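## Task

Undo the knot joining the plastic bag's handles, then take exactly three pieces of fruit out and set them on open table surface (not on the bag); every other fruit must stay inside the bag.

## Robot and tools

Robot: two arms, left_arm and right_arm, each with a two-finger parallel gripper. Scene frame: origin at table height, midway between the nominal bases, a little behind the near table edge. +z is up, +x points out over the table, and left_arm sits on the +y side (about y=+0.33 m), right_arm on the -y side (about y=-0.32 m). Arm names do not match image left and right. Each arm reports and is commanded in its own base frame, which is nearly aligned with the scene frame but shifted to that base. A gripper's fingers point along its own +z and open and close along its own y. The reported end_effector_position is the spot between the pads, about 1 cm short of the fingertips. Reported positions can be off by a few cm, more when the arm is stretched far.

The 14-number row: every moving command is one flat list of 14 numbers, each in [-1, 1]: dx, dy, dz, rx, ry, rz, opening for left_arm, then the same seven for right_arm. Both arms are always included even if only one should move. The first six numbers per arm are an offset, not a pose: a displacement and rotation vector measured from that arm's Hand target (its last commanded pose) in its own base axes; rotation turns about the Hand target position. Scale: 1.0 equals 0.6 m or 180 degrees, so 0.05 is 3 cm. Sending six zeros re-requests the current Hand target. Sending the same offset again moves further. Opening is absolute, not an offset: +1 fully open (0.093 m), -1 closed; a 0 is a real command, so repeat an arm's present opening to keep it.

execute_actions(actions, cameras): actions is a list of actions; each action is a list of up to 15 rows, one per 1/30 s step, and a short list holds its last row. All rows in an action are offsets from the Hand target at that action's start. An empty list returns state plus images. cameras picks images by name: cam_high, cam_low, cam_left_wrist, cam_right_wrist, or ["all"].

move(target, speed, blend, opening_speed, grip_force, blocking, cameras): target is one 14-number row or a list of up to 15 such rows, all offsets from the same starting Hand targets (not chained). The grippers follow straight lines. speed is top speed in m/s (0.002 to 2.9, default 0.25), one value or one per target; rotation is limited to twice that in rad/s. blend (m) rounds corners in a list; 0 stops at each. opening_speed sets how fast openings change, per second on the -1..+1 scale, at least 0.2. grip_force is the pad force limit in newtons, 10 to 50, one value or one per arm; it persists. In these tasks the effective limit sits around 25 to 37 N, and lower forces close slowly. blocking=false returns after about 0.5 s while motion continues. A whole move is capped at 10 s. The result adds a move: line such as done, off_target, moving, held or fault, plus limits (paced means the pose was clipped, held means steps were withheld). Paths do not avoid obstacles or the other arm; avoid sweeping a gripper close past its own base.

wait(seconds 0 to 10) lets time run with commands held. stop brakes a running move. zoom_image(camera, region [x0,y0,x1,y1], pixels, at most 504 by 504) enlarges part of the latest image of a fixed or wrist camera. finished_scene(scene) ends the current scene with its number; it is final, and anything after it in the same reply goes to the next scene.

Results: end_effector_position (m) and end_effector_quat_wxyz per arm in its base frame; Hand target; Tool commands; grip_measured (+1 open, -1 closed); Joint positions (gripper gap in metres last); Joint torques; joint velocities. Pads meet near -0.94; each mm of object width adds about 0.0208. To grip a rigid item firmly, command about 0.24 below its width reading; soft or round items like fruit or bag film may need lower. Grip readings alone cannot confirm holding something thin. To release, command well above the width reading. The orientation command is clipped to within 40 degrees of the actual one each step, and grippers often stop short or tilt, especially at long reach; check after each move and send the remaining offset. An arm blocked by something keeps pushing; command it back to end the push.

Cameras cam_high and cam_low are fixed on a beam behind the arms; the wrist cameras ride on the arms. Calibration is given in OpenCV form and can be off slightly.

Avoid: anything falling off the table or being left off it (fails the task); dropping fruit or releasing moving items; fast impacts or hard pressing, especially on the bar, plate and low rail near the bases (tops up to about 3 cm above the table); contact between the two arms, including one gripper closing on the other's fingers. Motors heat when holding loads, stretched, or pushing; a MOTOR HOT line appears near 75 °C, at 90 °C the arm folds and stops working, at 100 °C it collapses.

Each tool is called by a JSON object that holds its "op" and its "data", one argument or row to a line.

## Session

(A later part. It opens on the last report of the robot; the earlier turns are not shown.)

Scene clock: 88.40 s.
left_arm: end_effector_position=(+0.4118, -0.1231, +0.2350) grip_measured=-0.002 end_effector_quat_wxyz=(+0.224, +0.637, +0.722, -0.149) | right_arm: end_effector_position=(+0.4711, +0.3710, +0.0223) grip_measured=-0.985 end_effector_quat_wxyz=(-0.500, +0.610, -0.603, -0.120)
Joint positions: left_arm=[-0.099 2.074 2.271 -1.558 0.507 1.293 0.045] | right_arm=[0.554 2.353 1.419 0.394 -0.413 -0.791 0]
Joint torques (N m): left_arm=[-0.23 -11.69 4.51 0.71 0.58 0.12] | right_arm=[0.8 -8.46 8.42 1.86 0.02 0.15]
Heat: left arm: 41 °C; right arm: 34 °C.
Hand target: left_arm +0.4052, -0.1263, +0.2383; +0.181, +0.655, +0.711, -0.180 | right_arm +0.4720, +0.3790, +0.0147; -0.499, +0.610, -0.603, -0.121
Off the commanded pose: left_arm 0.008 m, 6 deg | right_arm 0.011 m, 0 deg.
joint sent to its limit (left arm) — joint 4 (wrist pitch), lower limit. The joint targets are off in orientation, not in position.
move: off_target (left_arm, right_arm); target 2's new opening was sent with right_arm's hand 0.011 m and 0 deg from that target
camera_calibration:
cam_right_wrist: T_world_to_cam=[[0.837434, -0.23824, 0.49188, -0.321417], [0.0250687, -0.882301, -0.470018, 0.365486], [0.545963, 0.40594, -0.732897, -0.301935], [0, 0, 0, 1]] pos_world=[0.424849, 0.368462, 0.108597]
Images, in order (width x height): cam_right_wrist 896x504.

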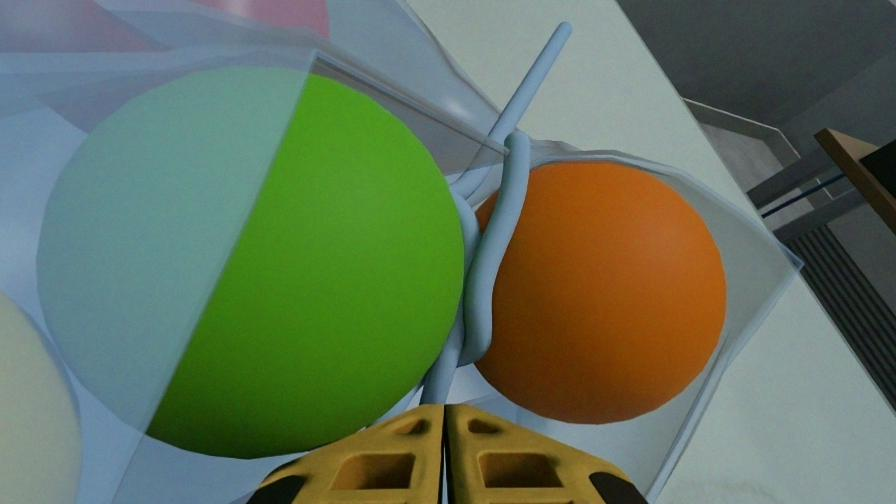

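{"op": "move", "data": {
  "target": [0, 0, 0, 0, 0, 0, 0, -0.01, -0.09, 0.06, 0,0,0, -1],
  "speed": 0.05,
  "cameras": ["cam_right_wrist","cam_left_wrist"]
}}

Scene clock: 90.80 s.
left_arm: end_effector_position=(+0.4118, -0.1231, +0.2350) grip_measured=-0.002 end_effector_quat_wxyz=(+0.224, +0.637, +0.722, -0.149) | right_arm: end_effector_position=(+0.4699, +0.3232, +0.0308) grip_measured=-0.985 end_effector_quat_wxyz=(-0.490, +0.606, -0.615, -0.120)
Joint positions: left_arm=[-0.099 2.074 2.271 -1.558 0.507 1.293 0.045] | right_arm=[0.467 2.254 1.307 0.361 -0.474 -0.832 0]
Joint torques (N m): left_arm=[-0.18 -11.67 4.51 0.7 0.59 0.14] | right_arm=[-0.03 -14.38 5.23 1.61 -0.18 -0.01]
Heat: left arm: 41 °C; right arm: 35 °C.
Hand target: left_arm +0.4052, -0.1263, +0.2383; +0.181, +0.655, +0.711, -0.180 | right_arm +0.4661, +0.3249, +0.0507; -0.499, +0.610, -0.603, -0.121
Off the commanded pose: left_arm 0.008 m, 6 deg | right_arm 0.020 m, 2 deg.
joint sent to its limit (left arm) — joint 4 (wrist pitch), lower limit. The joint targets are off in orientation, not in position.
move: off_target (left_arm, right_arm)
camera_calibration:
cam_left_wrist: T_world_to_cam=[[-0.986061, -0.15949, -0.0474075, 0.396354], [-0.152643, 0.980506, -0.123727, 0.251997], [0.0662165, -0.114766, -0.991183, 0.276478], [0, 0, 0, 1]] pos_world=[0.410988, -0.15214, 0.324009]
cam_right_wrist: T_world_to_cam=[[0.845563, -0.245439, 0.474113, -0.337015], [-0.000520258, -0.888436, -0.458999, 0.341185], [0.533875, 0.387866, -0.751357, -0.263494], [0, 0, 0, 1]] pos_world=[0.425818, 0.322605, 0.118409]
Images, in order (width x height): cam_left_wrist 896x504, cam_right_wrist 896x504.

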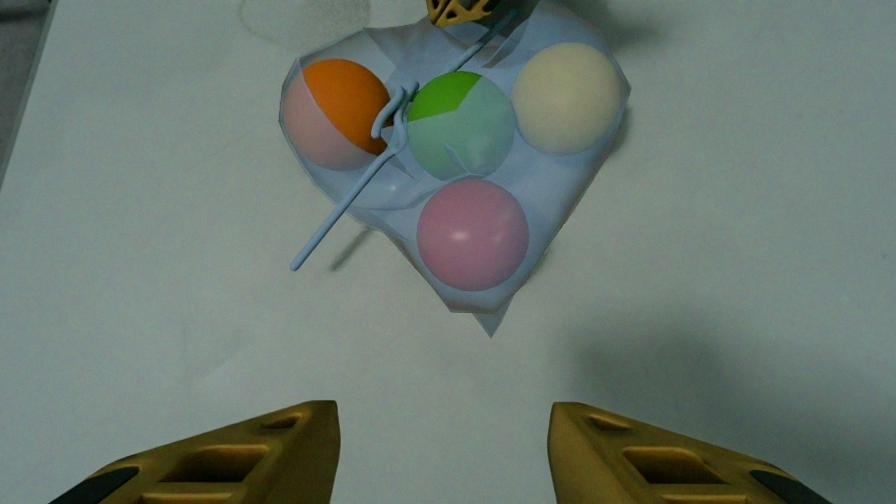

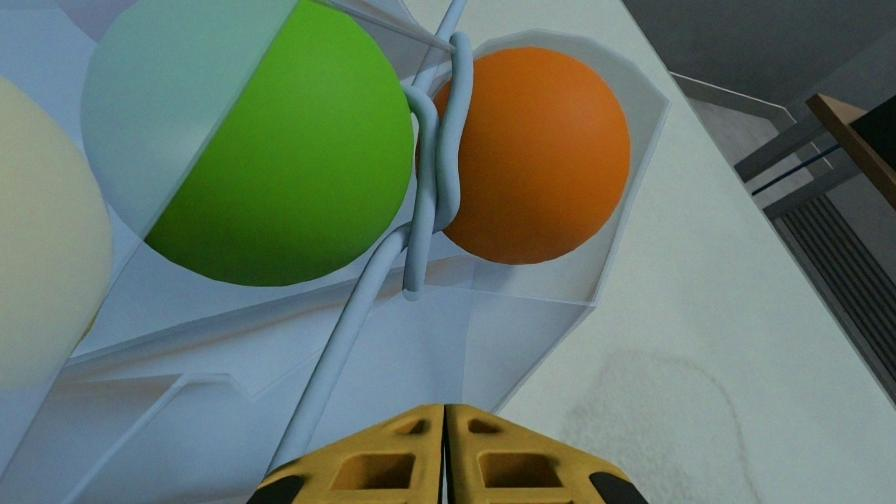

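{"op": "move", "data": {
  "target": [
    [0, 0, 0, 0, 0, 0, 0, -0.0, -0.0, 0.07, 0,0,0, -0.6],
    [0, 0, 0, 0, 0, 0, 0, 0.013, 0.06, 0.07, 0,0,0, -0.6],
    [0, 0, 0, 0, 0, 0, 0, 0.026, 0.088, -0.055, 0,0,0, -0.6]
  ],
  "speed": 0.1,
  "cameras": ["cam_right_wrist"]
}}

Scene clock: 94.97 s.
left_arm: end_effector_position=(+0.4118, -0.1231, +0.2350) grip_measured=-0.002 end_effector_quat_wxyz=(+0.224, +0.637, +0.722, -0.149) | right_arm: end_effector_position=(+0.4795, +0.3688, +0.0225) grip_measured=-0.602 end_effector_quat_wxyz=(-0.496, +0.610, -0.606, -0.122)
Joint positions: left_arm=[-0.099 2.074 2.271 -1.558 0.507 1.293 0.045] | right_arm=[0.541 2.369 1.464 0.351 -0.425 -0.798 0.016]
Joint torques (N m): left_arm=[-0.17 -11.73 4.49 0.69 0.59 0.13] | right_arm=[0.84 -8.69 8.62 1.9 0.03 0.16]
Heat: left arm: 41 °C; right arm: 35 °C.
Hand target: left_arm +0.4052, -0.1263, +0.2383; +0.181, +0.655, +0.711, -0.180 | right_arm +0.4816, +0.3778, +0.0176; -0.499, +0.610, -0.603, -0.121
Off the commanded pose: left_arm 0.008 m, 6 deg | right_arm 0.010 m, 1 deg.
joint sent to its limit (left arm) — joint 4 (wrist pitch), lower limit. The joint targets are off in orientation, not in position.
move: off_target (left_arm)
camera_calibration:
cam_right_wrist: T_world_to_cam=[[0.842248, -0.235945, 0.484715, -0.332155], [0.020045, -0.884806, -0.465529, 0.366845], [0.538718, 0.401807, -0.740496, -0.300305], [0, 0, 0, 1]] pos_world=[0.434183, 0.36688, 0.109402]
Images, in order (width x height): cam_right_wrist 896x504.

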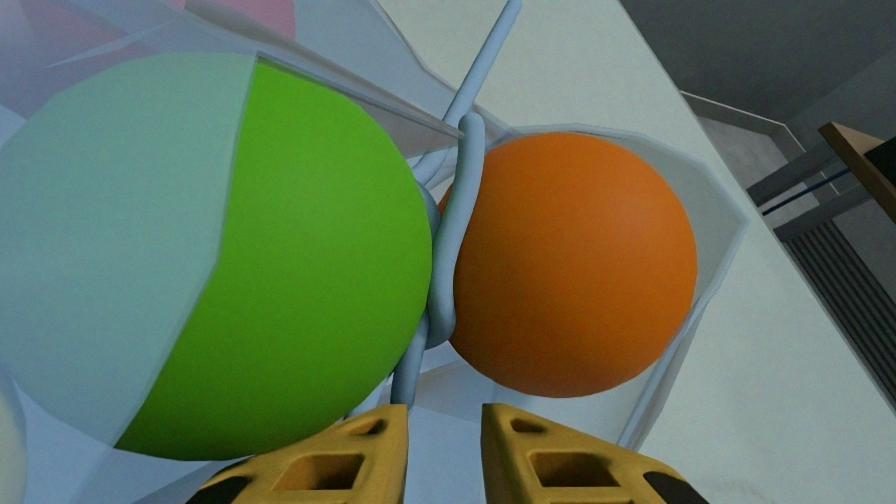

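{"op": "move", "data": {
  "target": [
    [0, 0, 0, 0, 0, 0, 0, -0.0, -0.0, 0.09, 0,0,0, -0.4],
    [0, 0, 0, 0, 0, 0, 0, -0.018, 0.006, 0.09, 0,0,0, -0.4],
    [0, 0, 0, 0, 0, 0, 0, -0.018, 0.006, -0.008, 0,0,0, -0.4]
  ],
  "speed": 0.1,
  "cameras": ["cam_right_wrist"]
}}

Scene clock: 98.40 s.
left_arm: end_effector_position=(+0.4118, -0.1231, +0.2350) grip_measured=-0.002 end_effector_quat_wxyz=(+0.224, +0.637, +0.722, -0.149) | right_arm: end_effector_position=(+0.4755, +0.3771, +0.0274) grip_measured=-0.402 end_effector_quat_wxyz=(-0.505, +0.609, -0.600, -0.118)
Joint positions: left_arm=[-0.099 2.074 2.271 -1.558 0.507 1.293 0.045] | right_arm=[0.561 2.363 1.452 0.385 -0.407 -0.788 0.026]
Joint torques (N m): left_arm=[-0.2 -11.71 4.56 0.71 0.57 0.13] | right_arm=[0.72 -8.92 5.72 2.01 0.03 0.17]
Heat: left arm: 41 °C; right arm: 37 °C.
Hand target: left_arm +0.4052, -0.1263, +0.2383; +0.181, +0.655, +0.711, -0.180 | right_arm +0.4707, +0.3814, +0.0127; -0.499, +0.610, -0.603, -0.121
Off the commanded pose: left_arm 0.008 m, 6 deg | right_arm 0.016 m, 1 deg.
joint sent to its limit (left arm) — joint 4 (wrist pitch), lower limit. The joint targets are off in orientation, not in position.
move: off_target (left_arm, right_arm)
camera_calibration:
cam_right_wrist: T_world_to_cam=[[0.831696, -0.241778, 0.499826, -0.322422], [0.0295887, -0.879632, -0.474734, 0.370166], [0.554443, 0.409623, -0.724432, -0.308786], [0, 0, 0, 1]] pos_world=[0.428409, 0.374142, 0.113191]
Images, in order (width x height): cam_right_wrist 896x504.

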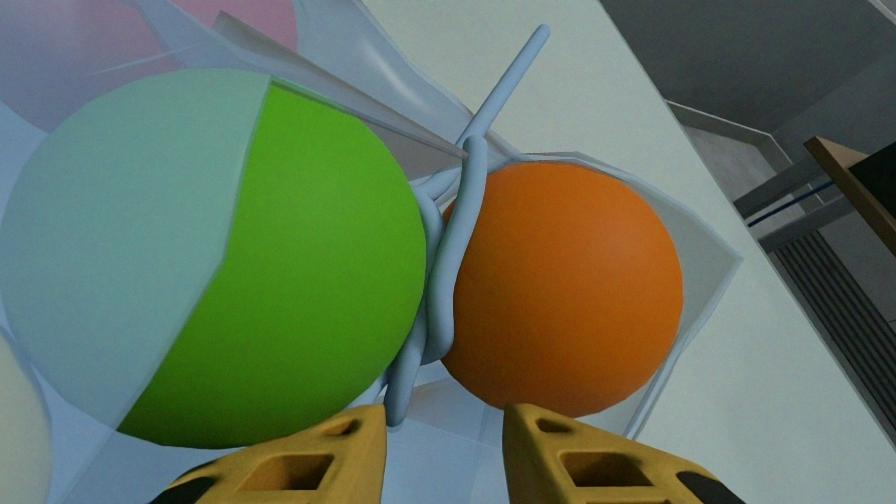

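{"op": "move", "data": {
  "target": [
    [0, 0, 0, 0, 0, 0, 0, 0.01, 0.03, 0.0, 0,0,0, -0.5],
    [0, 0, 0, 0, 0, 0, 0, 0.01, 0.03, 0.0, 0,0,0, -1]
  ],
  "speed": 0.1,
  "cameras": ["cam_right_wrist"]
}}

Scene clock: 100.37 s.
left_arm: end_effector_position=(+0.4118, -0.1231, +0.2350) grip_measured=-0.002 end_effector_quat_wxyz=(+0.224, +0.637, +0.722, -0.149) | right_arm: end_effector_position=(+0.4779, +0.3917, +0.0230) grip_measured=-0.985 end_effector_quat_wxyz=(-0.507, +0.608, -0.599, -0.118)
Joint positions: left_arm=[-0.099 2.074 2.271 -1.558 0.507 1.293 0.045] | right_arm=[0.584 2.403 1.504 0.383 -0.386 -0.775 0]
Joint torques (N m): left_arm=[-0.17 -11.7 4.51 0.7 0.59 0.13] | right_arm=[0.8 -8.91 8.92 1.69 0.03 0.16]
Heat: left arm: 41 °C; right arm: 37 °C.
Hand target: left_arm +0.4052, -0.1263, +0.2383; +0.181, +0.655, +0.711, -0.180 | right_arm +0.4769, +0.3993, +0.0128; -0.499, +0.610, -0.603, -0.121
Off the commanded pose: left_arm 0.008 m, 6 deg | right_arm 0.013 m, 1 deg.
joint sent to its limit (left arm) — joint 4 (wrist pitch), lower limit. The joint targets are off in orientation, not in position.
move: off_target (left_arm, right_arm); target 2's new opening was sent with right_arm's hand 0.013 m and 1 deg from that target
camera_calibration:
cam_right_wrist: T_world_to_cam=[[0.829807, -0.243708, 0.502023, -0.31697], [0.0306175, -0.878363, -0.477012, 0.379892], [0.557211, 0.411198, -0.72141, -0.321249], [0, 0, 0, 1]] pos_world=[0.430396, 0.388532, 0.108587]
Images, in order (width x height): cam_right_wrist 896x504.

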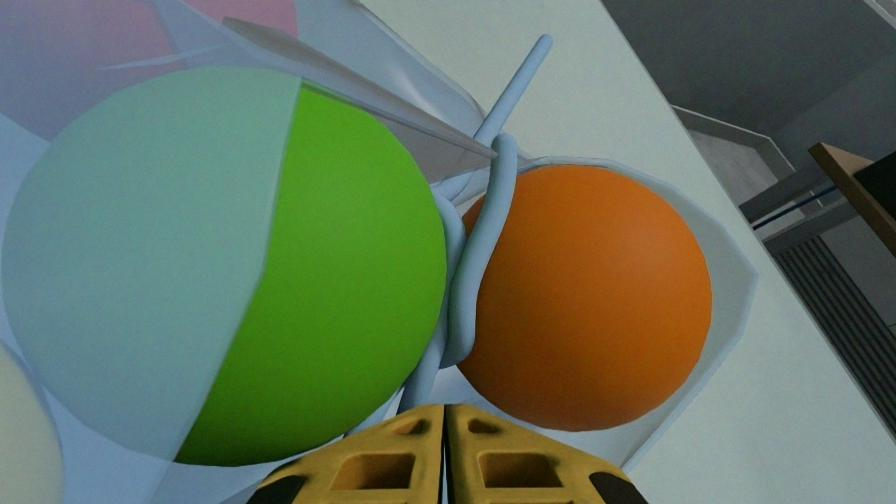

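{"op": "move", "data": {
  "target": [
    [0, 0, 0, 0, 0, 0, 0, 0, -0.02, 0.13, 0,0,0, -0.5],
    [0, 0, 0, 0, 0, 0, 0, 0.028, 0.07, 0.13, 0,0,0, -0.55]
  ],
  "speed": 0.12,
  "cameras": ["cam_right_wrist"]
}}

Scene clock: 104.93 s.
left_arm: end_effector_position=(+0.4118, -0.1231, +0.2350) grip_measured=-0.002 end_effector_quat_wxyz=(+0.224, +0.637, +0.722, -0.149) | right_arm: end_effector_position=(+0.4915, +0.4370, +0.0996) grip_measured=-0.549 end_effector_quat_wxyz=(-0.506, +0.610, -0.597, -0.122)
Joint positions: left_arm=[-0.099 2.074 2.271 -1.558 0.507 1.293 0.045] | right_arm=[0.639 2.392 1.827 0.056 -0.347 -0.748 0.019]
Joint torques (N m): left_arm=[-0.23 -11.74 4.48 0.71 0.59 0.14] | right_arm=[0.18 -9.8 9.85 1.68 0.07 0.15]
Heat: left arm: 41 °C; right arm: 37 °C.
Hand target: left_arm +0.4052, -0.1263, +0.2383; +0.181, +0.655, +0.711, -0.180 | right_arm +0.4936, +0.4413, +0.0908; -0.499, +0.610, -0.603, -0.121
Off the commanded pose: left_arm 0.008 m, 6 deg | right_arm 0.010 m, 1 deg.
joint sent to its limit (left arm) — joint 4 (wrist pitch), lower limit. The joint targets are off in orientation, not in position.
move: off_target (left_arm)
camera_calibration:
cam_right_wrist: T_world_to_cam=[[0.833709, -0.235945, 0.499259, -0.360829], [0.0376579, -0.877723, -0.477687, 0.452165], [0.550919, 0.417053, -0.72288, -0.291548], [0, 0, 0, 1]] pos_world=[0.444418, 0.43333, 0.185387]
Images, in order (width x height): cam_right_wrist 896x504.

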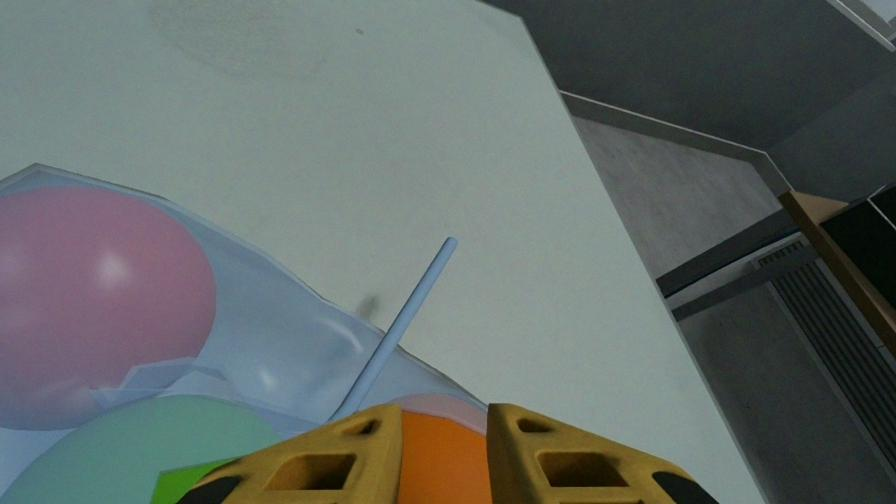

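{"op": "move", "data": {
  "target": [0, 0, 0, 0, 0, 0, 0, 0, 0, -0.06, 0,0,0, -0.55],
  "speed": 0.12,
  "cameras": ["cam_right_wrist","cam_left_wrist"]
}}

Scene clock: 106.67 s.
left_arm: end_effector_position=(+0.4118, -0.1231, +0.2350) grip_measured=-0.002 end_effector_quat_wxyz=(+0.224, +0.637, +0.722, -0.149) | right_arm: end_effector_position=(+0.4955, +0.4396, +0.0750) grip_measured=-0.549 end_effector_quat_wxyz=(-0.510, +0.609, -0.595, -0.120)
Joint positions: left_arm=[-0.099 2.074 2.271 -1.558 0.507 1.293 0.045] | right_arm=[0.639 2.447 1.815 0.131 -0.345 -0.748 0.019]
Joint torques (N m): left_arm=[-0.24 -11.69 4.51 0.72 0.6 0.15] | right_arm=[0.23 -9.91 6.61 1.98 0.05 0.14]
Heat: left arm: 41 °C; right arm: 37 °C.
Hand target: left_arm +0.4052, -0.1263, +0.2383; +0.181, +0.655, +0.711, -0.180 | right_arm +0.4937, +0.4414, +0.0549; -0.499, +0.610, -0.603, -0.121
Off the commanded pose: left_arm 0.008 m, 6 deg | right_arm 0.020 m, 2 deg.
joint sent to its limit (left arm) — joint 4 (wrist pitch), lower limit. The joint targets are off in orientation, not in position.
move: off_target (left_arm, right_arm)
camera_calibration:
cam_left_wrist: T_world_to_cam=[[-0.986061, -0.15949, -0.0474075, 0.396354], [-0.152643, 0.980506, -0.123727, 0.251997], [0.0662165, -0.114766, -0.991183, 0.276478], [0, 0, 0, 1]] pos_world=[0.410988, -0.15214, 0.324009]
cam_right_wrist: T_world_to_cam=[[0.829553, -0.239788, 0.504324, -0.347812], [0.0399079, -0.87535, -0.48184, 0.440725], [0.557, 0.419839, -0.71658, -0.317325], [0, 0, 0, 1]] pos_world=[0.44769, 0.435612, 0.160381]
Images, in order (width x height): cam_left_wrist 896x504, cam_right_wrist 896x504.

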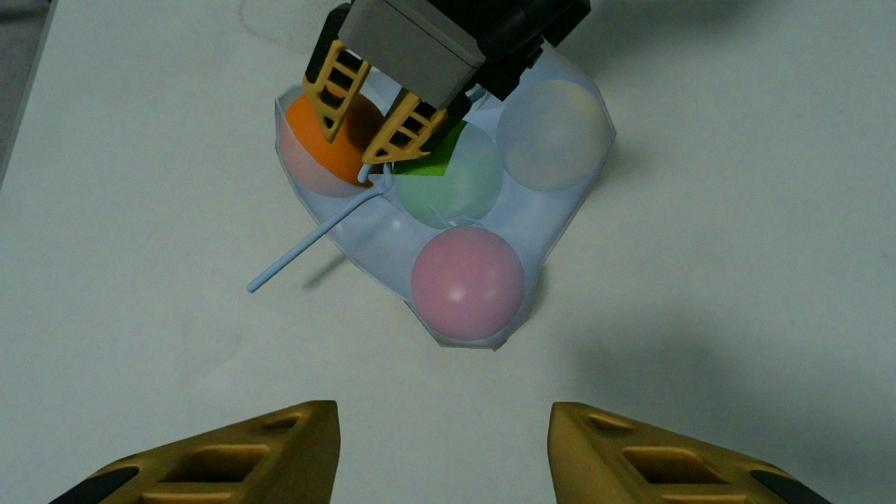

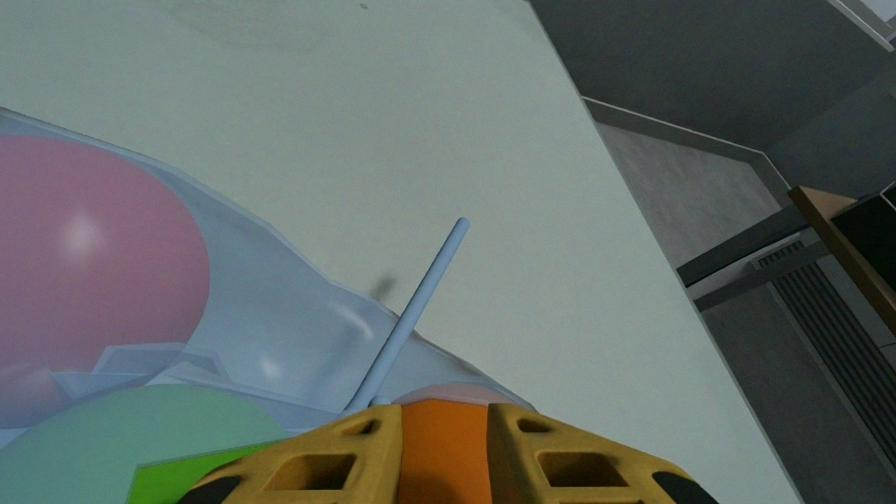

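{"op": "move", "data": {
  "target": [
    [0, 0, 0, 0, 0, 0, 0, 0, 0, 0.06, 0,0,0, -0.65],
    [0, 0, 0, 0, 0, 0, 0, -0.018, -0.008, 0.06, 0,0,0, -0.65],
    [0, 0, 0, 0, 0, 0, 0, -0.018, -0.008, -0.02, 0,0,0, -0.65]
  ],
  "speed": 0.12,
  "cameras": ["cam_right_wrist","cam_left_wrist"]
}}

{"op": "zoom_image", "data": {
  "camera": "cam_left_wrist",
  "region": [230, 50, 480, 300]
}}

Scene clock: 109.57 s.
left_arm: end_effector_position=(+0.4118, -0.1231, +0.2350) grip_measured=-0.002 end_effector_quat_wxyz=(+0.224, +0.637, +0.722, -0.149) | right_arm: end_effector_position=(+0.4907, +0.4350, +0.0713) grip_measured=-0.649 end_effector_quat_wxyz=(-0.522, +0.604, -0.590, -0.117)
Joint positions: left_arm=[-0.099 2.074 2.271 -1.558 0.507 1.293 0.045] | right_arm=[0.639 2.424 1.732 0.222 -0.34 -0.744 0.014]
Joint torques (N m): left_arm=[-0.17 -11.79 4.48 0.7 0.58 0.13] | right_arm=[0.57 -9.61 5.44 1.82 0.06 0.13]
Heat: left arm: 41 °C; right arm: 38 °C.
Hand target: left_arm +0.4052, -0.1263, +0.2383; +0.181, +0.655, +0.711, -0.180 | right_arm +0.4828, +0.4366, +0.0428; -0.499, +0.610, -0.603, -0.121
Off the commanded pose: left_arm 0.008 m, 6 deg | right_arm 0.030 m, 3 deg.
joint sent to its limit (left arm) — joint 4 (wrist pitch), lower limit. The joint targets are off in orientation, not in position.
move: off_target (left_arm, right_arm)
camera_calibration:
cam_left_wrist: T_world_to_cam=[[-0.986061, -0.15949, -0.0474075, 0.396354], [-0.152643, 0.980506, -0.123727, 0.251997], [0.0662165, -0.114766, -0.991183, 0.276478], [0, 0, 0, 1]] pos_world=[0.410988, -0.15214, 0.324009]
cam_right_wrist: T_world_to_cam=[[0.816408, -0.253781, 0.518722, -0.33156], [0.0455683, -0.867146, -0.495965, 0.429805], [0.575674, 0.428547, -0.696381, -0.329701], [0, 0, 0, 1]] pos_world=[0.440904, 0.429853, 0.155558]
Images, in order (width x height): cam_left_wrist 896x504, cam_right_wrist 896x504.

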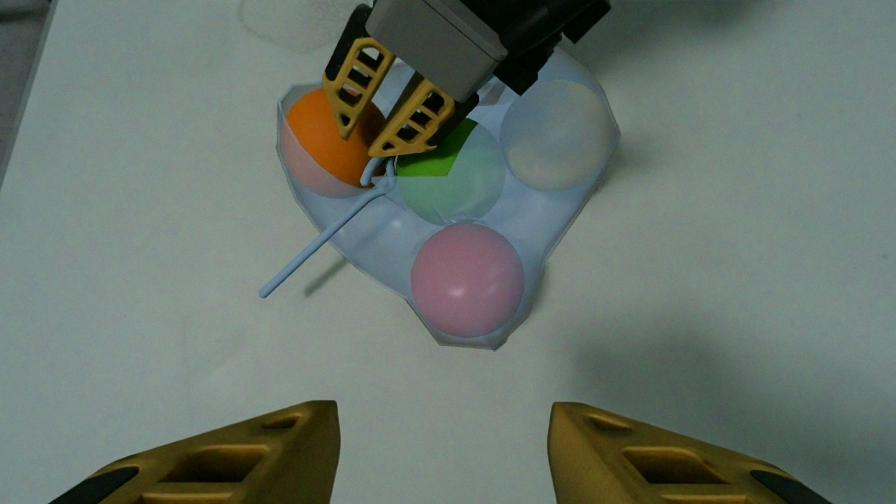

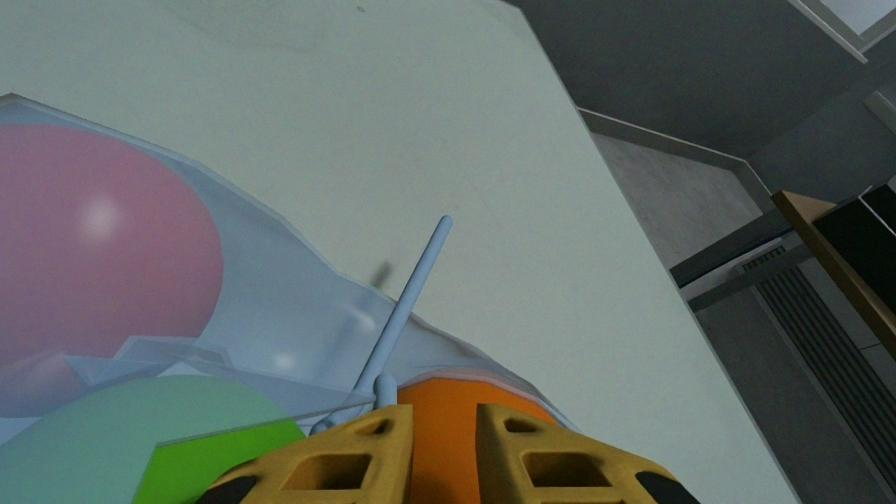

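Scaled by 2.016 from the camera's 896x504 image, which has a finer 1280x720 frame.

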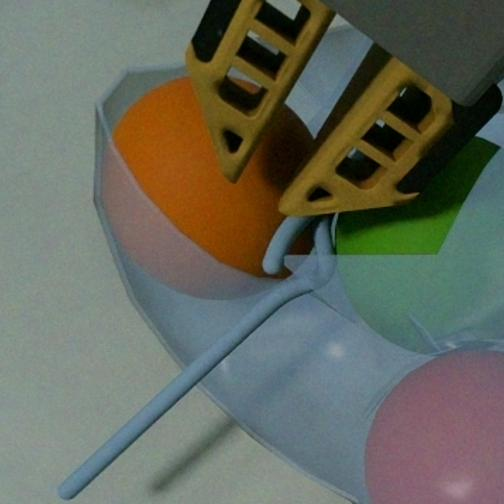

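{"op": "move", "data": {
  "target": [
    [0, 0, 0, 0, 0, 0, 0, 0, 0, 0.1, 0,0,0, -0.65],
    [0, 0, 0, 0, 0, 0, 0, -0.022, 0.006, 0.1, 0,0,0, -0.65],
    [0, 0, 0, 0, 0, 0, 0, -0.022, 0.006, -0.01, 0,0,0, -0.65]
  ],
  "speed": 0.12,
  "cameras": ["cam_right_wrist","cam_left_wrist"]
}}

{"op": "zoom_image", "data": {
  "camera": "cam_left_wrist",
  "region": [230, 50, 480, 300]
}}

Scene clock: 112.83 s.
left_arm: end_effector_position=(+0.4118, -0.1231, +0.2350) grip_measured=-0.002 end_effector_quat_wxyz=(+0.224, +0.637, +0.722, -0.149) | right_arm: end_effector_position=(+0.4767, +0.4418, +0.0753) grip_measured=-0.649 end_effector_quat_wxyz=(-0.531, +0.603, -0.584, -0.119)
Joint positions: left_arm=[-0.099 2.074 2.271 -1.558 0.507 1.293 0.045] | right_arm=[0.665 2.394 1.669 0.28 -0.325 -0.732 0.014]
Joint velocities: left_arm=[0.002 0.046 0.002 -0.007 0.037 0.037 0.001] | right_arm=[within noise]
Joint torques (N m): left_arm=[-0.23 -11.75 4.52 0.71 0.58 0.13] | right_arm=[0.39 -8.53 5.29 1.74 0.11 0.11]
Heat: left arm: 41 °C; right arm: 39 °C.
Hand target: left_arm +0.4052, -0.1263, +0.2383; +0.181, +0.655, +0.711, -0.180 | right_arm +0.4697, +0.4401, +0.0370; -0.499, +0.610, -0.603, -0.121
Off the commanded pose: left_arm 0.008 m, 6 deg | right_arm 0.039 m, 4 deg.
joint sent to its limit (left arm) — joint 4 (wrist pitch), lower limit. The joint targets are off in orientation, not in position.
move: off_target (left_arm, right_arm)
camera_calibration:
cam_left_wrist: T_world_to_cam=[[-0.986061, -0.15949, -0.0474075, 0.396354], [-0.152643, 0.980506, -0.123727, 0.251997], [0.0662165, -0.114766, -0.991183, 0.276478], [0, 0, 0, 1]] pos_world=[0.410988, -0.15214, 0.324009]
cam_right_wrist: T_world_to_cam=[[0.809772, -0.257375, 0.527283, -0.3164], [0.058709, -0.858607, -0.509261, 0.429201], [0.5838, 0.443342, -0.680166, -0.333408], [0, 0, 0, 1]] pos_world=[0.425658, 0.434896, 0.158636]
Images, in order (width x height): cam_left_wrist 896x504, cam_right_wrist 896x504.

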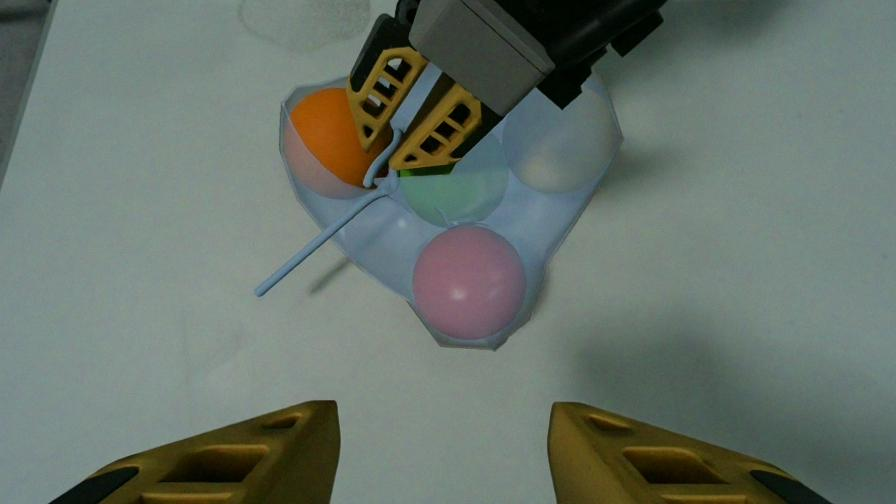

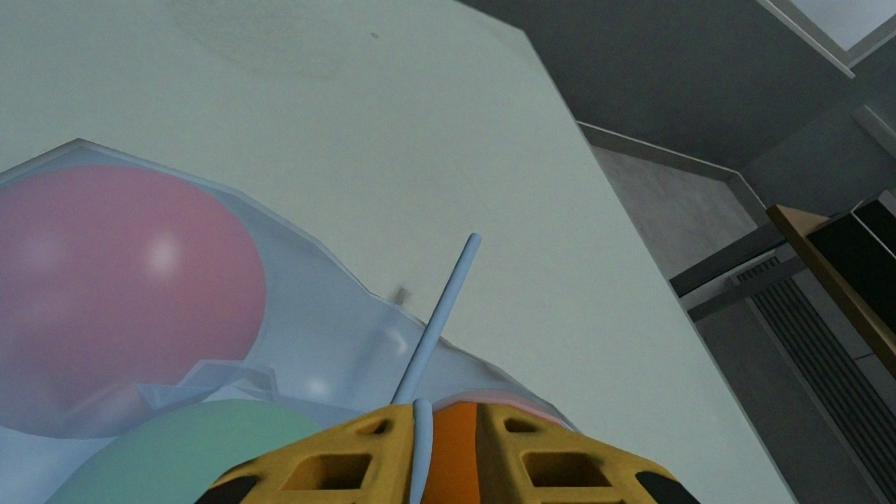

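Scaled by 2.016 from the camera's 896x504 image, which has a finer 1280x720 frame.

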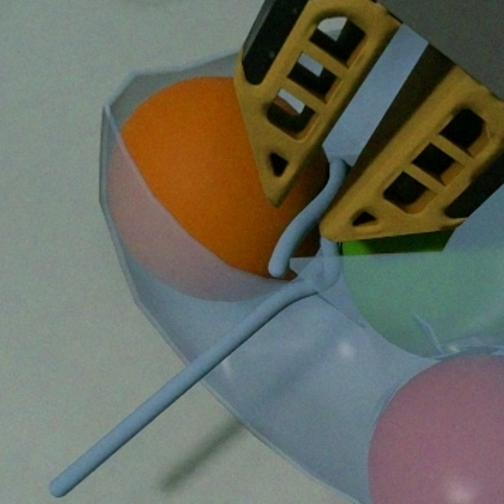

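{"op": "move", "data": {
  "target": [
    [0, 0, 0, 0, 0, 0, 0, 0.002, 0, -0.01, 0,0,0, -0.8],
    [0, 0, 0, 0, 0, 0, 0, 0.002, 0, -0.02, 0,0,0, -0.8]
  ],
  "speed": 0.12,
  "cameras": ["cam_right_wrist","cam_left_wrist"]
}}

{"op": "zoom_image", "data": {
  "camera": "cam_left_wrist",
  "region": [230, 50, 480, 300]
}}

Scene clock: 115.23 s.
left_arm: end_effector_position=(+0.4118, -0.1231, +0.2350) grip_measured=-0.002 end_effector_quat_wxyz=(+0.224, +0.637, +0.722, -0.149) | right_arm: end_effector_position=(+0.4790, +0.4431, +0.0702) grip_measured=-0.799 end_effector_quat_wxyz=(-0.541, +0.599, -0.578, -0.117)
Joint positions: left_arm=[-0.099 2.074 2.271 -1.558 0.507 1.293 0.045] | right_arm=[0.665 2.413 1.662 0.331 -0.322 -0.732 0.007]
Joint torques (N m): left_arm=[-0.2 -11.7 4.48 0.71 0.59 0.13] | right_arm=[0.23 -8.09 5.5 1.53 0.08 0.11]
Heat: left arm: 41 °C; right arm: 39 °C.
Hand target: left_arm +0.4052, -0.1263, +0.2383; +0.181, +0.655, +0.711, -0.180 | right_arm +0.4709, +0.4402, +0.0250; -0.499, +0.610, -0.603, -0.121
Off the commanded pose: left_arm 0.008 m, 6 deg | right_arm 0.046 m, 6 deg.
joint sent to its limit (left arm) — joint 4 (wrist pitch), lower limit. The joint targets are off in orientation, not in position.
move: off_target (left_arm, right_arm)
camera_calibration:
cam_left_wrist: T_world_to_cam=[[-0.986061, -0.15949, -0.0474075, 0.396354], [-0.152643, 0.980506, -0.123727, 0.251997], [0.0662165, -0.114766, -0.991183, 0.276478], [0, 0, 0, 1]] pos_world=[0.410988, -0.15214, 0.324009]
cam_right_wrist: T_world_to_cam=[[0.799261, -0.266543, 0.538643, -0.306936], [0.0663425, -0.851661, -0.519878, 0.421685], [0.597311, 0.451253, -0.663016, -0.349976], [0, 0, 0, 1]] pos_world=[0.426391, 0.435249, 0.152514]
Images, in order (width x height): cam_left_wrist 896x504, cam_right_wrist 896x504.

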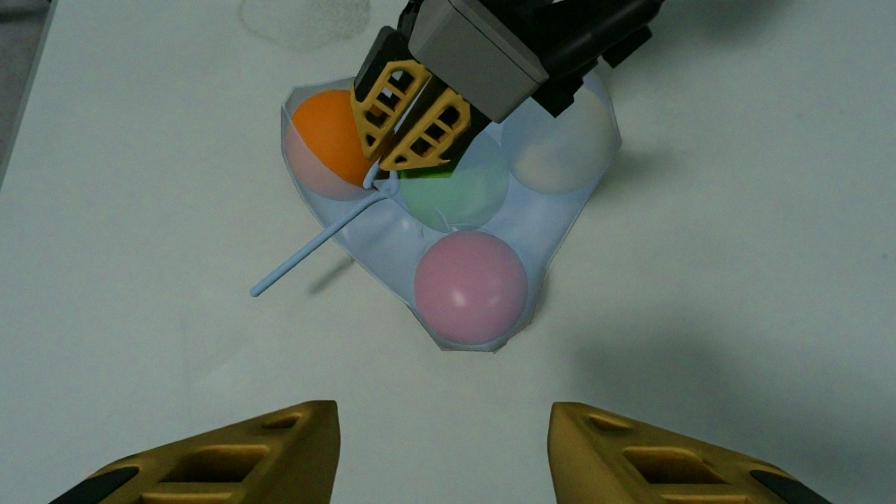

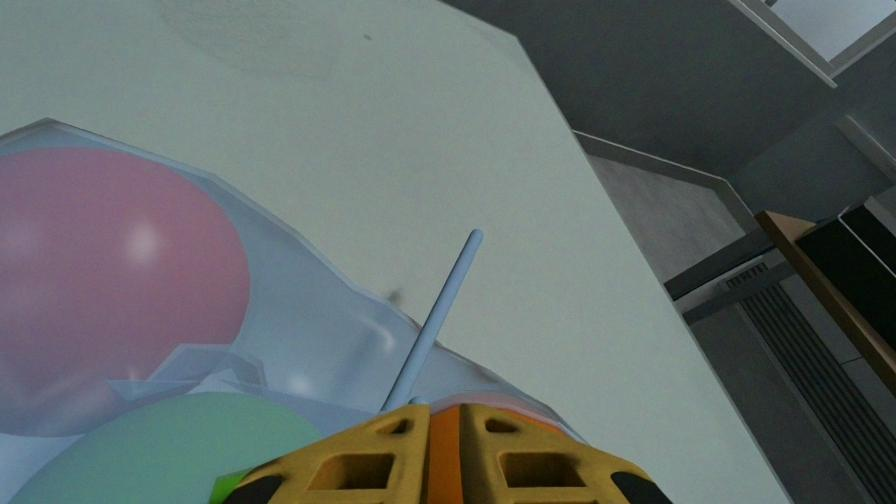

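Scaled by 2.016 from the camera's 896x504 image, which has a finer 1280x720 frame.

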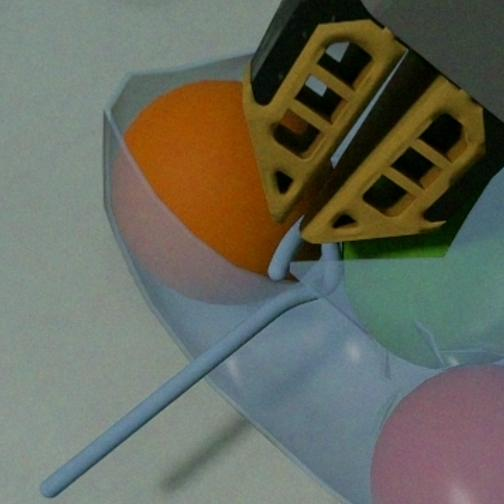

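{"op": "move", "data": {
  "target": [0, 0, 0, 0, 0, 0, 0, -0.05, -0.05, 0.2, 0,0,0, -0.6]
}}

{"op": "move", "data": {
  "target": [0, 0, 0, 0, 0, 0, 0, -0.25, -0.5, 0.0, 0,0,0, 1],
  "cameras": ["cam_left_wrist","cam_low"]
}}

{"op": "zoom_image", "data": {
  "camera": "cam_left_wrist",
  "region": [230, 0, 650, 350]
}}

Scene clock: 118.67 s.
left_arm: end_effector_position=(+0.4118, -0.1231, +0.2350) grip_measured=-0.002 end_effector_quat_wxyz=(+0.224, +0.637, +0.722, -0.149) | right_arm: end_effector_position=(+0.4440, +0.4132, +0.1354) grip_measured=-0.602 end_effector_quat_wxyz=(-0.497, +0.610, -0.605, -0.122)
Joint positions: left_arm=[-0.099 2.074 2.271 -1.558 0.507 1.293 0.045] | right_arm=[0.662 2.146 1.573 0.047 -0.321 -0.731 0.016]
Joint torques (N m): left_arm=[-0.17 -11.73 4.49 0.71 0.59 0.13] | right_arm=[-0.31 -13 6.52 1.69 -0.05 0.07]
Heat: left arm: 41 °C; right arm: 39 °C.
Hand target: left_arm +0.4052, -0.1263, +0.2383; +0.181, +0.655, +0.711, -0.180 | right_arm +0.4408, +0.4103, +0.1450; -0.499, +0.610, -0.603, -0.121
Off the commanded pose: left_arm 0.008 m, 6 deg | right_arm 0.010 m, 0 deg.
joint sent to its limit (left arm) — joint 4 (wrist pitch), lower limit. The joint targets are off in orientation, not in position.
move: off_target (left_arm)

Scene clock: 121.10 s.
left_arm: end_effector_position=(+0.4118, -0.1231, +0.2350) grip_measured=-0.002 end_effector_quat_wxyz=(+0.224, +0.637, +0.722, -0.149) | right_arm: end_effector_position=(+0.2891, +0.1100, +0.1357) grip_measured=+1.000 end_effector_quat_wxyz=(-0.492, +0.607, -0.611, -0.124)
Joint positions: left_arm=[-0.099 2.074 2.271 -1.558 0.507 1.293 0.045] | right_arm=[-0.076 1.224 0.632 -0.297 -0.896 -1.302 0.093]
Joint torques (N m): left_arm=[-0.16 -11.7 4.52 0.69 0.58 0.13] | right_arm=[-0.51 -3.73 8.61 1.13 -0.43 -0.06]
Heat: left arm: 41 °C; right arm: 39 °C.
Hand target: left_arm +0.4052, -0.1263, +0.2383; +0.181, +0.655, +0.711, -0.180 | right_arm +0.2909, +0.1102, +0.1450; -0.499, +0.610, -0.603, -0.121
Off the commanded pose: left_arm 0.008 m, 6 deg | right_arm 0.009 m, 1 deg.
joint sent to its limit (left arm) — joint 4 (wrist pitch), lower limit. The joint targets are off in orientation, not in position.
move: off_target (left_arm)
camera_calibration:
cam_left_wrist: T_world_to_cam=[[-0.986061, -0.15949, -0.0474075, 0.396354], [-0.152643, 0.980506, -0.123727, 0.251997], [0.0662165, -0.114766, -0.991183, 0.276478], [0, 0, 0, 1]] pos_world=[0.410988, -0.15214, 0.324009]
Images, in order (width x height): cam_low 896x504, cam_left_wrist 896x504.

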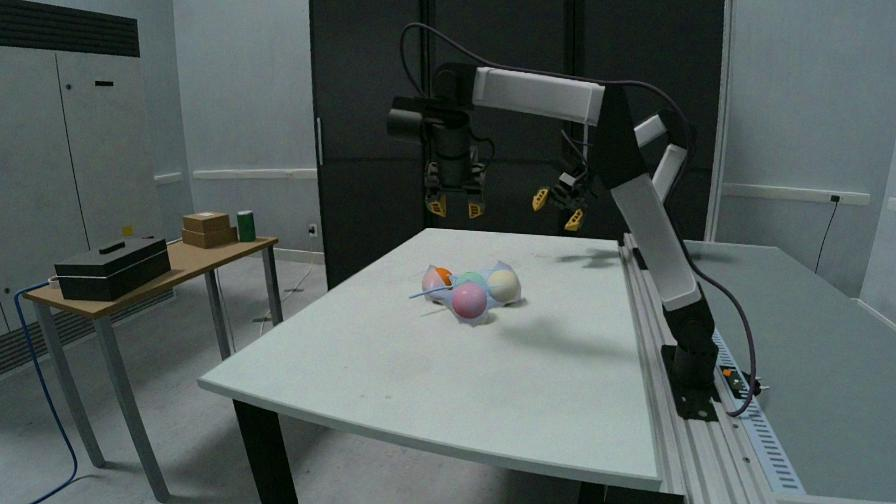

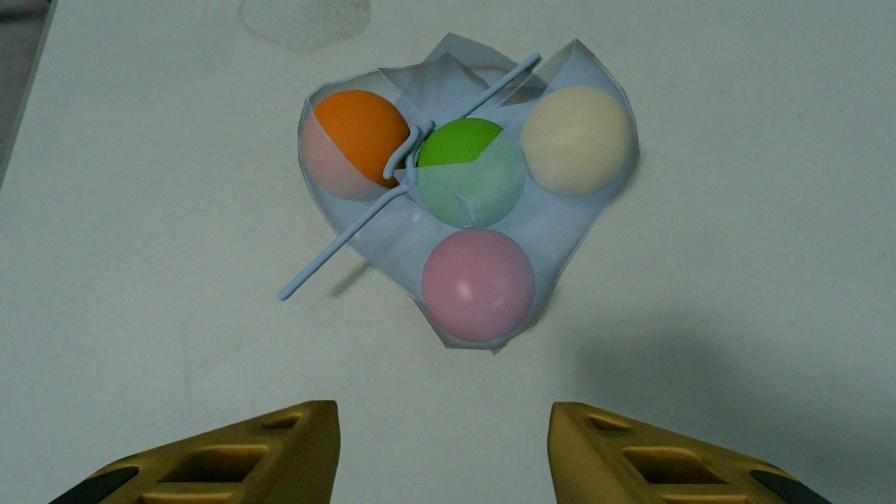

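Scaled by 1.200 from the camera's 896x504 image, which has a finer 1280x720 frame.

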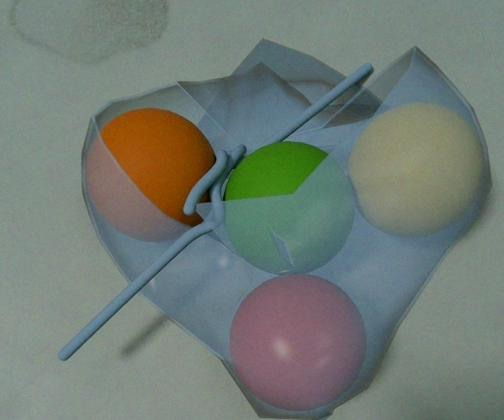

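{"op": "move", "data": {
  "target": [0.103, -0.175, -0.2, 0, 0, -0.18, -0.5, 0, 0, 0, 0,0,0, 1],
  "cameras": ["cam_left_wrist"]
}}

Scene clock: 124.27 s.
left_arm: end_effector_position=(+0.4681, -0.2251, +0.1213) grip_measured=-0.498 end_effector_quat_wxyz=(+0.214, +0.804, +0.532, -0.157) | right_arm: end_effector_position=(+0.2890, +0.1100, +0.1356) grip_measured=+1.000 end_effector_quat_wxyz=(-0.492, +0.607, -0.611, -0.124)
Joint positions: left_arm=[-0.286 2.603 2.73 -1.559 0.521 1.649 0.021] | right_arm=[-0.076 1.224 0.632 -0.297 -0.897 -1.303 0.093]
Joint torques (N m): left_arm=[-0.65 -12.33 7.64 0.55 0.54 0.14] | right_arm=[-0.44 -3.67 8.59 1.1 -0.44 -0.01]
Heat: left arm: 42 °C; right arm: 38 °C.
Hand target: left_arm +0.4669, -0.2313, +0.1181; +0.123, +0.827, +0.500, -0.223 | right_arm +0.2908, +0.1102, +0.1450; -0.499, +0.610, -0.603, -0.121
Off the commanded pose: left_arm 0.007 m, 14 deg | right_arm 0.010 m, 1 deg.
joint sent to its limit (left arm) — joint 4 (wrist pitch), lower limit. The joint targets are off in orientation, not in position.
move: off_target (left_arm)
camera_calibration:
cam_left_wrist: T_world_to_cam=[[-0.93211, 0.327261, -0.155148, 0.52768], [0.343756, 0.934293, -0.0944929, 0.100253], [0.114029, -0.141411, -0.983362, 0.119162], [0, 0, 0, 1]] pos_world=[0.443805, -0.249504, 0.20852]
Images, in order (width x height): cam_left_wrist 896x504.

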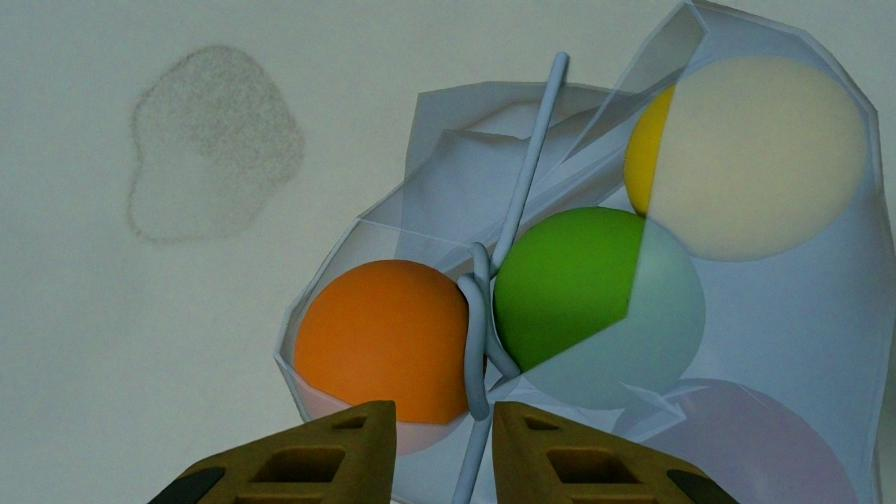

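{"op": "move", "data": {
  "target": [-0.01, -0.012, -0.085, 0, 0, 0, -0.6, 0, 0, 0, 0,0,0, 1],
  "speed": 0.12,
  "cameras": ["cam_left_wrist"]
}}

Scene clock: 126.03 s.
left_arm: end_effector_position=(+0.4632, -0.2316, +0.0742) grip_measured=-0.598 end_effector_quat_wxyz=(+0.180, +0.811, +0.524, -0.185) | right_arm: end_effector_position=(+0.2890, +0.1100, +0.1356) grip_measured=+1.000 end_effector_quat_wxyz=(-0.492, +0.607, -0.611, -0.124)
Joint positions: left_arm=[-0.301 2.699 2.73 -1.559 0.521 1.682 0.016] | right_arm=[-0.076 1.224 0.632 -0.297 -0.897 -1.303 0.093]
Joint torques (N m): left_arm=[-1.01 -12.31 7.75 0.35 0.41 0.13] | right_arm=[-0.5 -3.7 8.68 1.1 -0.44 0]
Heat: left arm: 42 °C; right arm: 37 °C.
Hand target: left_arm +0.4609, -0.2385, +0.0672; +0.123, +0.827, +0.500, -0.223 | right_arm +0.2908, +0.1102, +0.1450; -0.499, +0.610, -0.603, -0.121
Off the commanded pose: left_arm 0.010 m, 9 deg | right_arm 0.010 m, 1 deg.
joint sent to its limit (left arm) — joint 4 (wrist pitch), lower limit. The joint targets are off in orientation, not in position.
move: off_target (left_arm)
camera_calibration:
cam_left_wrist: T_world_to_cam=[[-0.925756, 0.370363, -0.0762008, 0.519118], [0.376597, 0.921183, -0.0979577, 0.0855348], [0.0339149, -0.119382, -0.992269, 0.115262], [0, 0, 0, 1]] pos_world=[0.444456, -0.257296, 0.162307]
Images, in order (width x height): cam_left_wrist 896x504.

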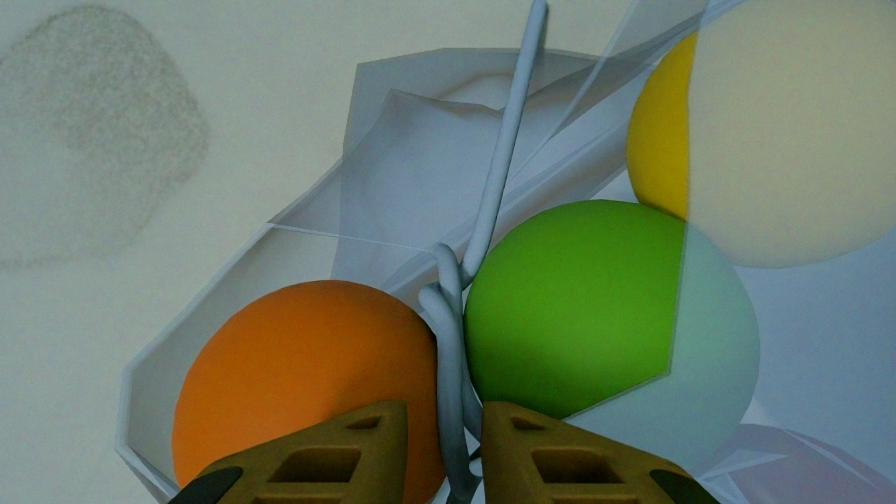

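{"op": "move", "data": {
  "target": [0.0, 0, -0.01, 0, 0, 0, -1, 0, 0, 0, 0,0,0, 1],
  "speed": 0.08,
  "cameras": ["cam_left_wrist"]
}}

Scene clock: 127.70 s.
left_arm: end_effector_position=(+0.4636, -0.2317, +0.0703) grip_measured=-0.973 end_effector_quat_wxyz=(+0.179, +0.812, +0.523, -0.187) | right_arm: end_effector_position=(+0.2890, +0.1100, +0.1356) grip_measured=+1.000 end_effector_quat_wxyz=(-0.492, +0.607, -0.611, -0.124)
Joint positions: left_arm=[-0.301 2.71 2.735 -1.559 0.521 1.687 0] | right_arm=[-0.076 1.224 0.632 -0.297 -0.897 -1.303 0.093]
Joint torques (N m): left_arm=[-1.13 -12.07 7.71 0.34 0.4 0.13] | right_arm=[-0.44 -3.75 8.61 1.09 -0.45 0]
Heat: left arm: 43 °C; right arm: 37 °C.
Hand target: left_arm +0.4610, -0.2386, +0.0612; +0.123, +0.827, +0.500, -0.223 | right_arm +0.2908, +0.1102, +0.1450; -0.499, +0.610, -0.603, -0.121
Off the commanded pose: left_arm 0.012 m, 8 deg | right_arm 0.010 m, 1 deg.
joint sent to its limit (left arm) — joint 4 (wrist pitch), lower limit. The joint targets are off in orientation, not in position.
move: off_target (left_arm)
camera_calibration:
cam_left_wrist: T_world_to_cam=[[-0.924364, 0.3744, -0.0733252, 0.519327], [0.380275, 0.919656, -0.098098, 0.0831517], [0.0307061, -0.118562, -0.992472, 0.113121], [0, 0, 0, 1]] pos_world=[0.444953, -0.257495, 0.158506]
Images, in order (width x height): cam_left_wrist 896x504.

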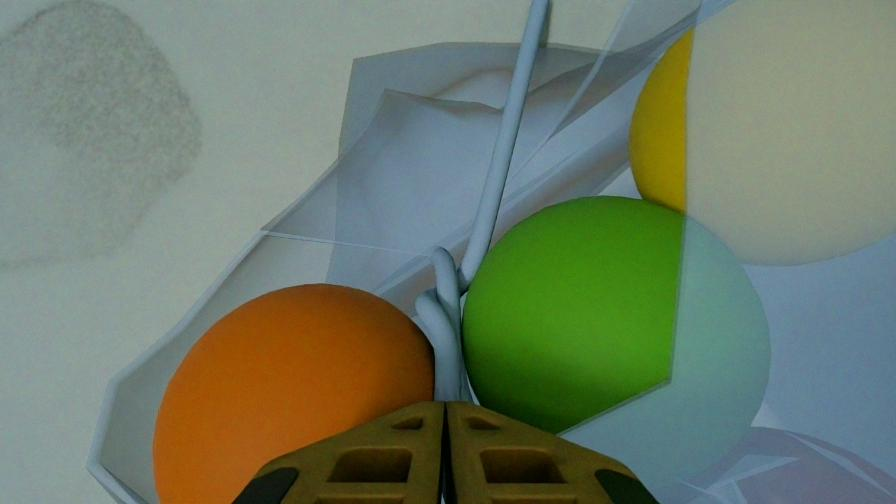

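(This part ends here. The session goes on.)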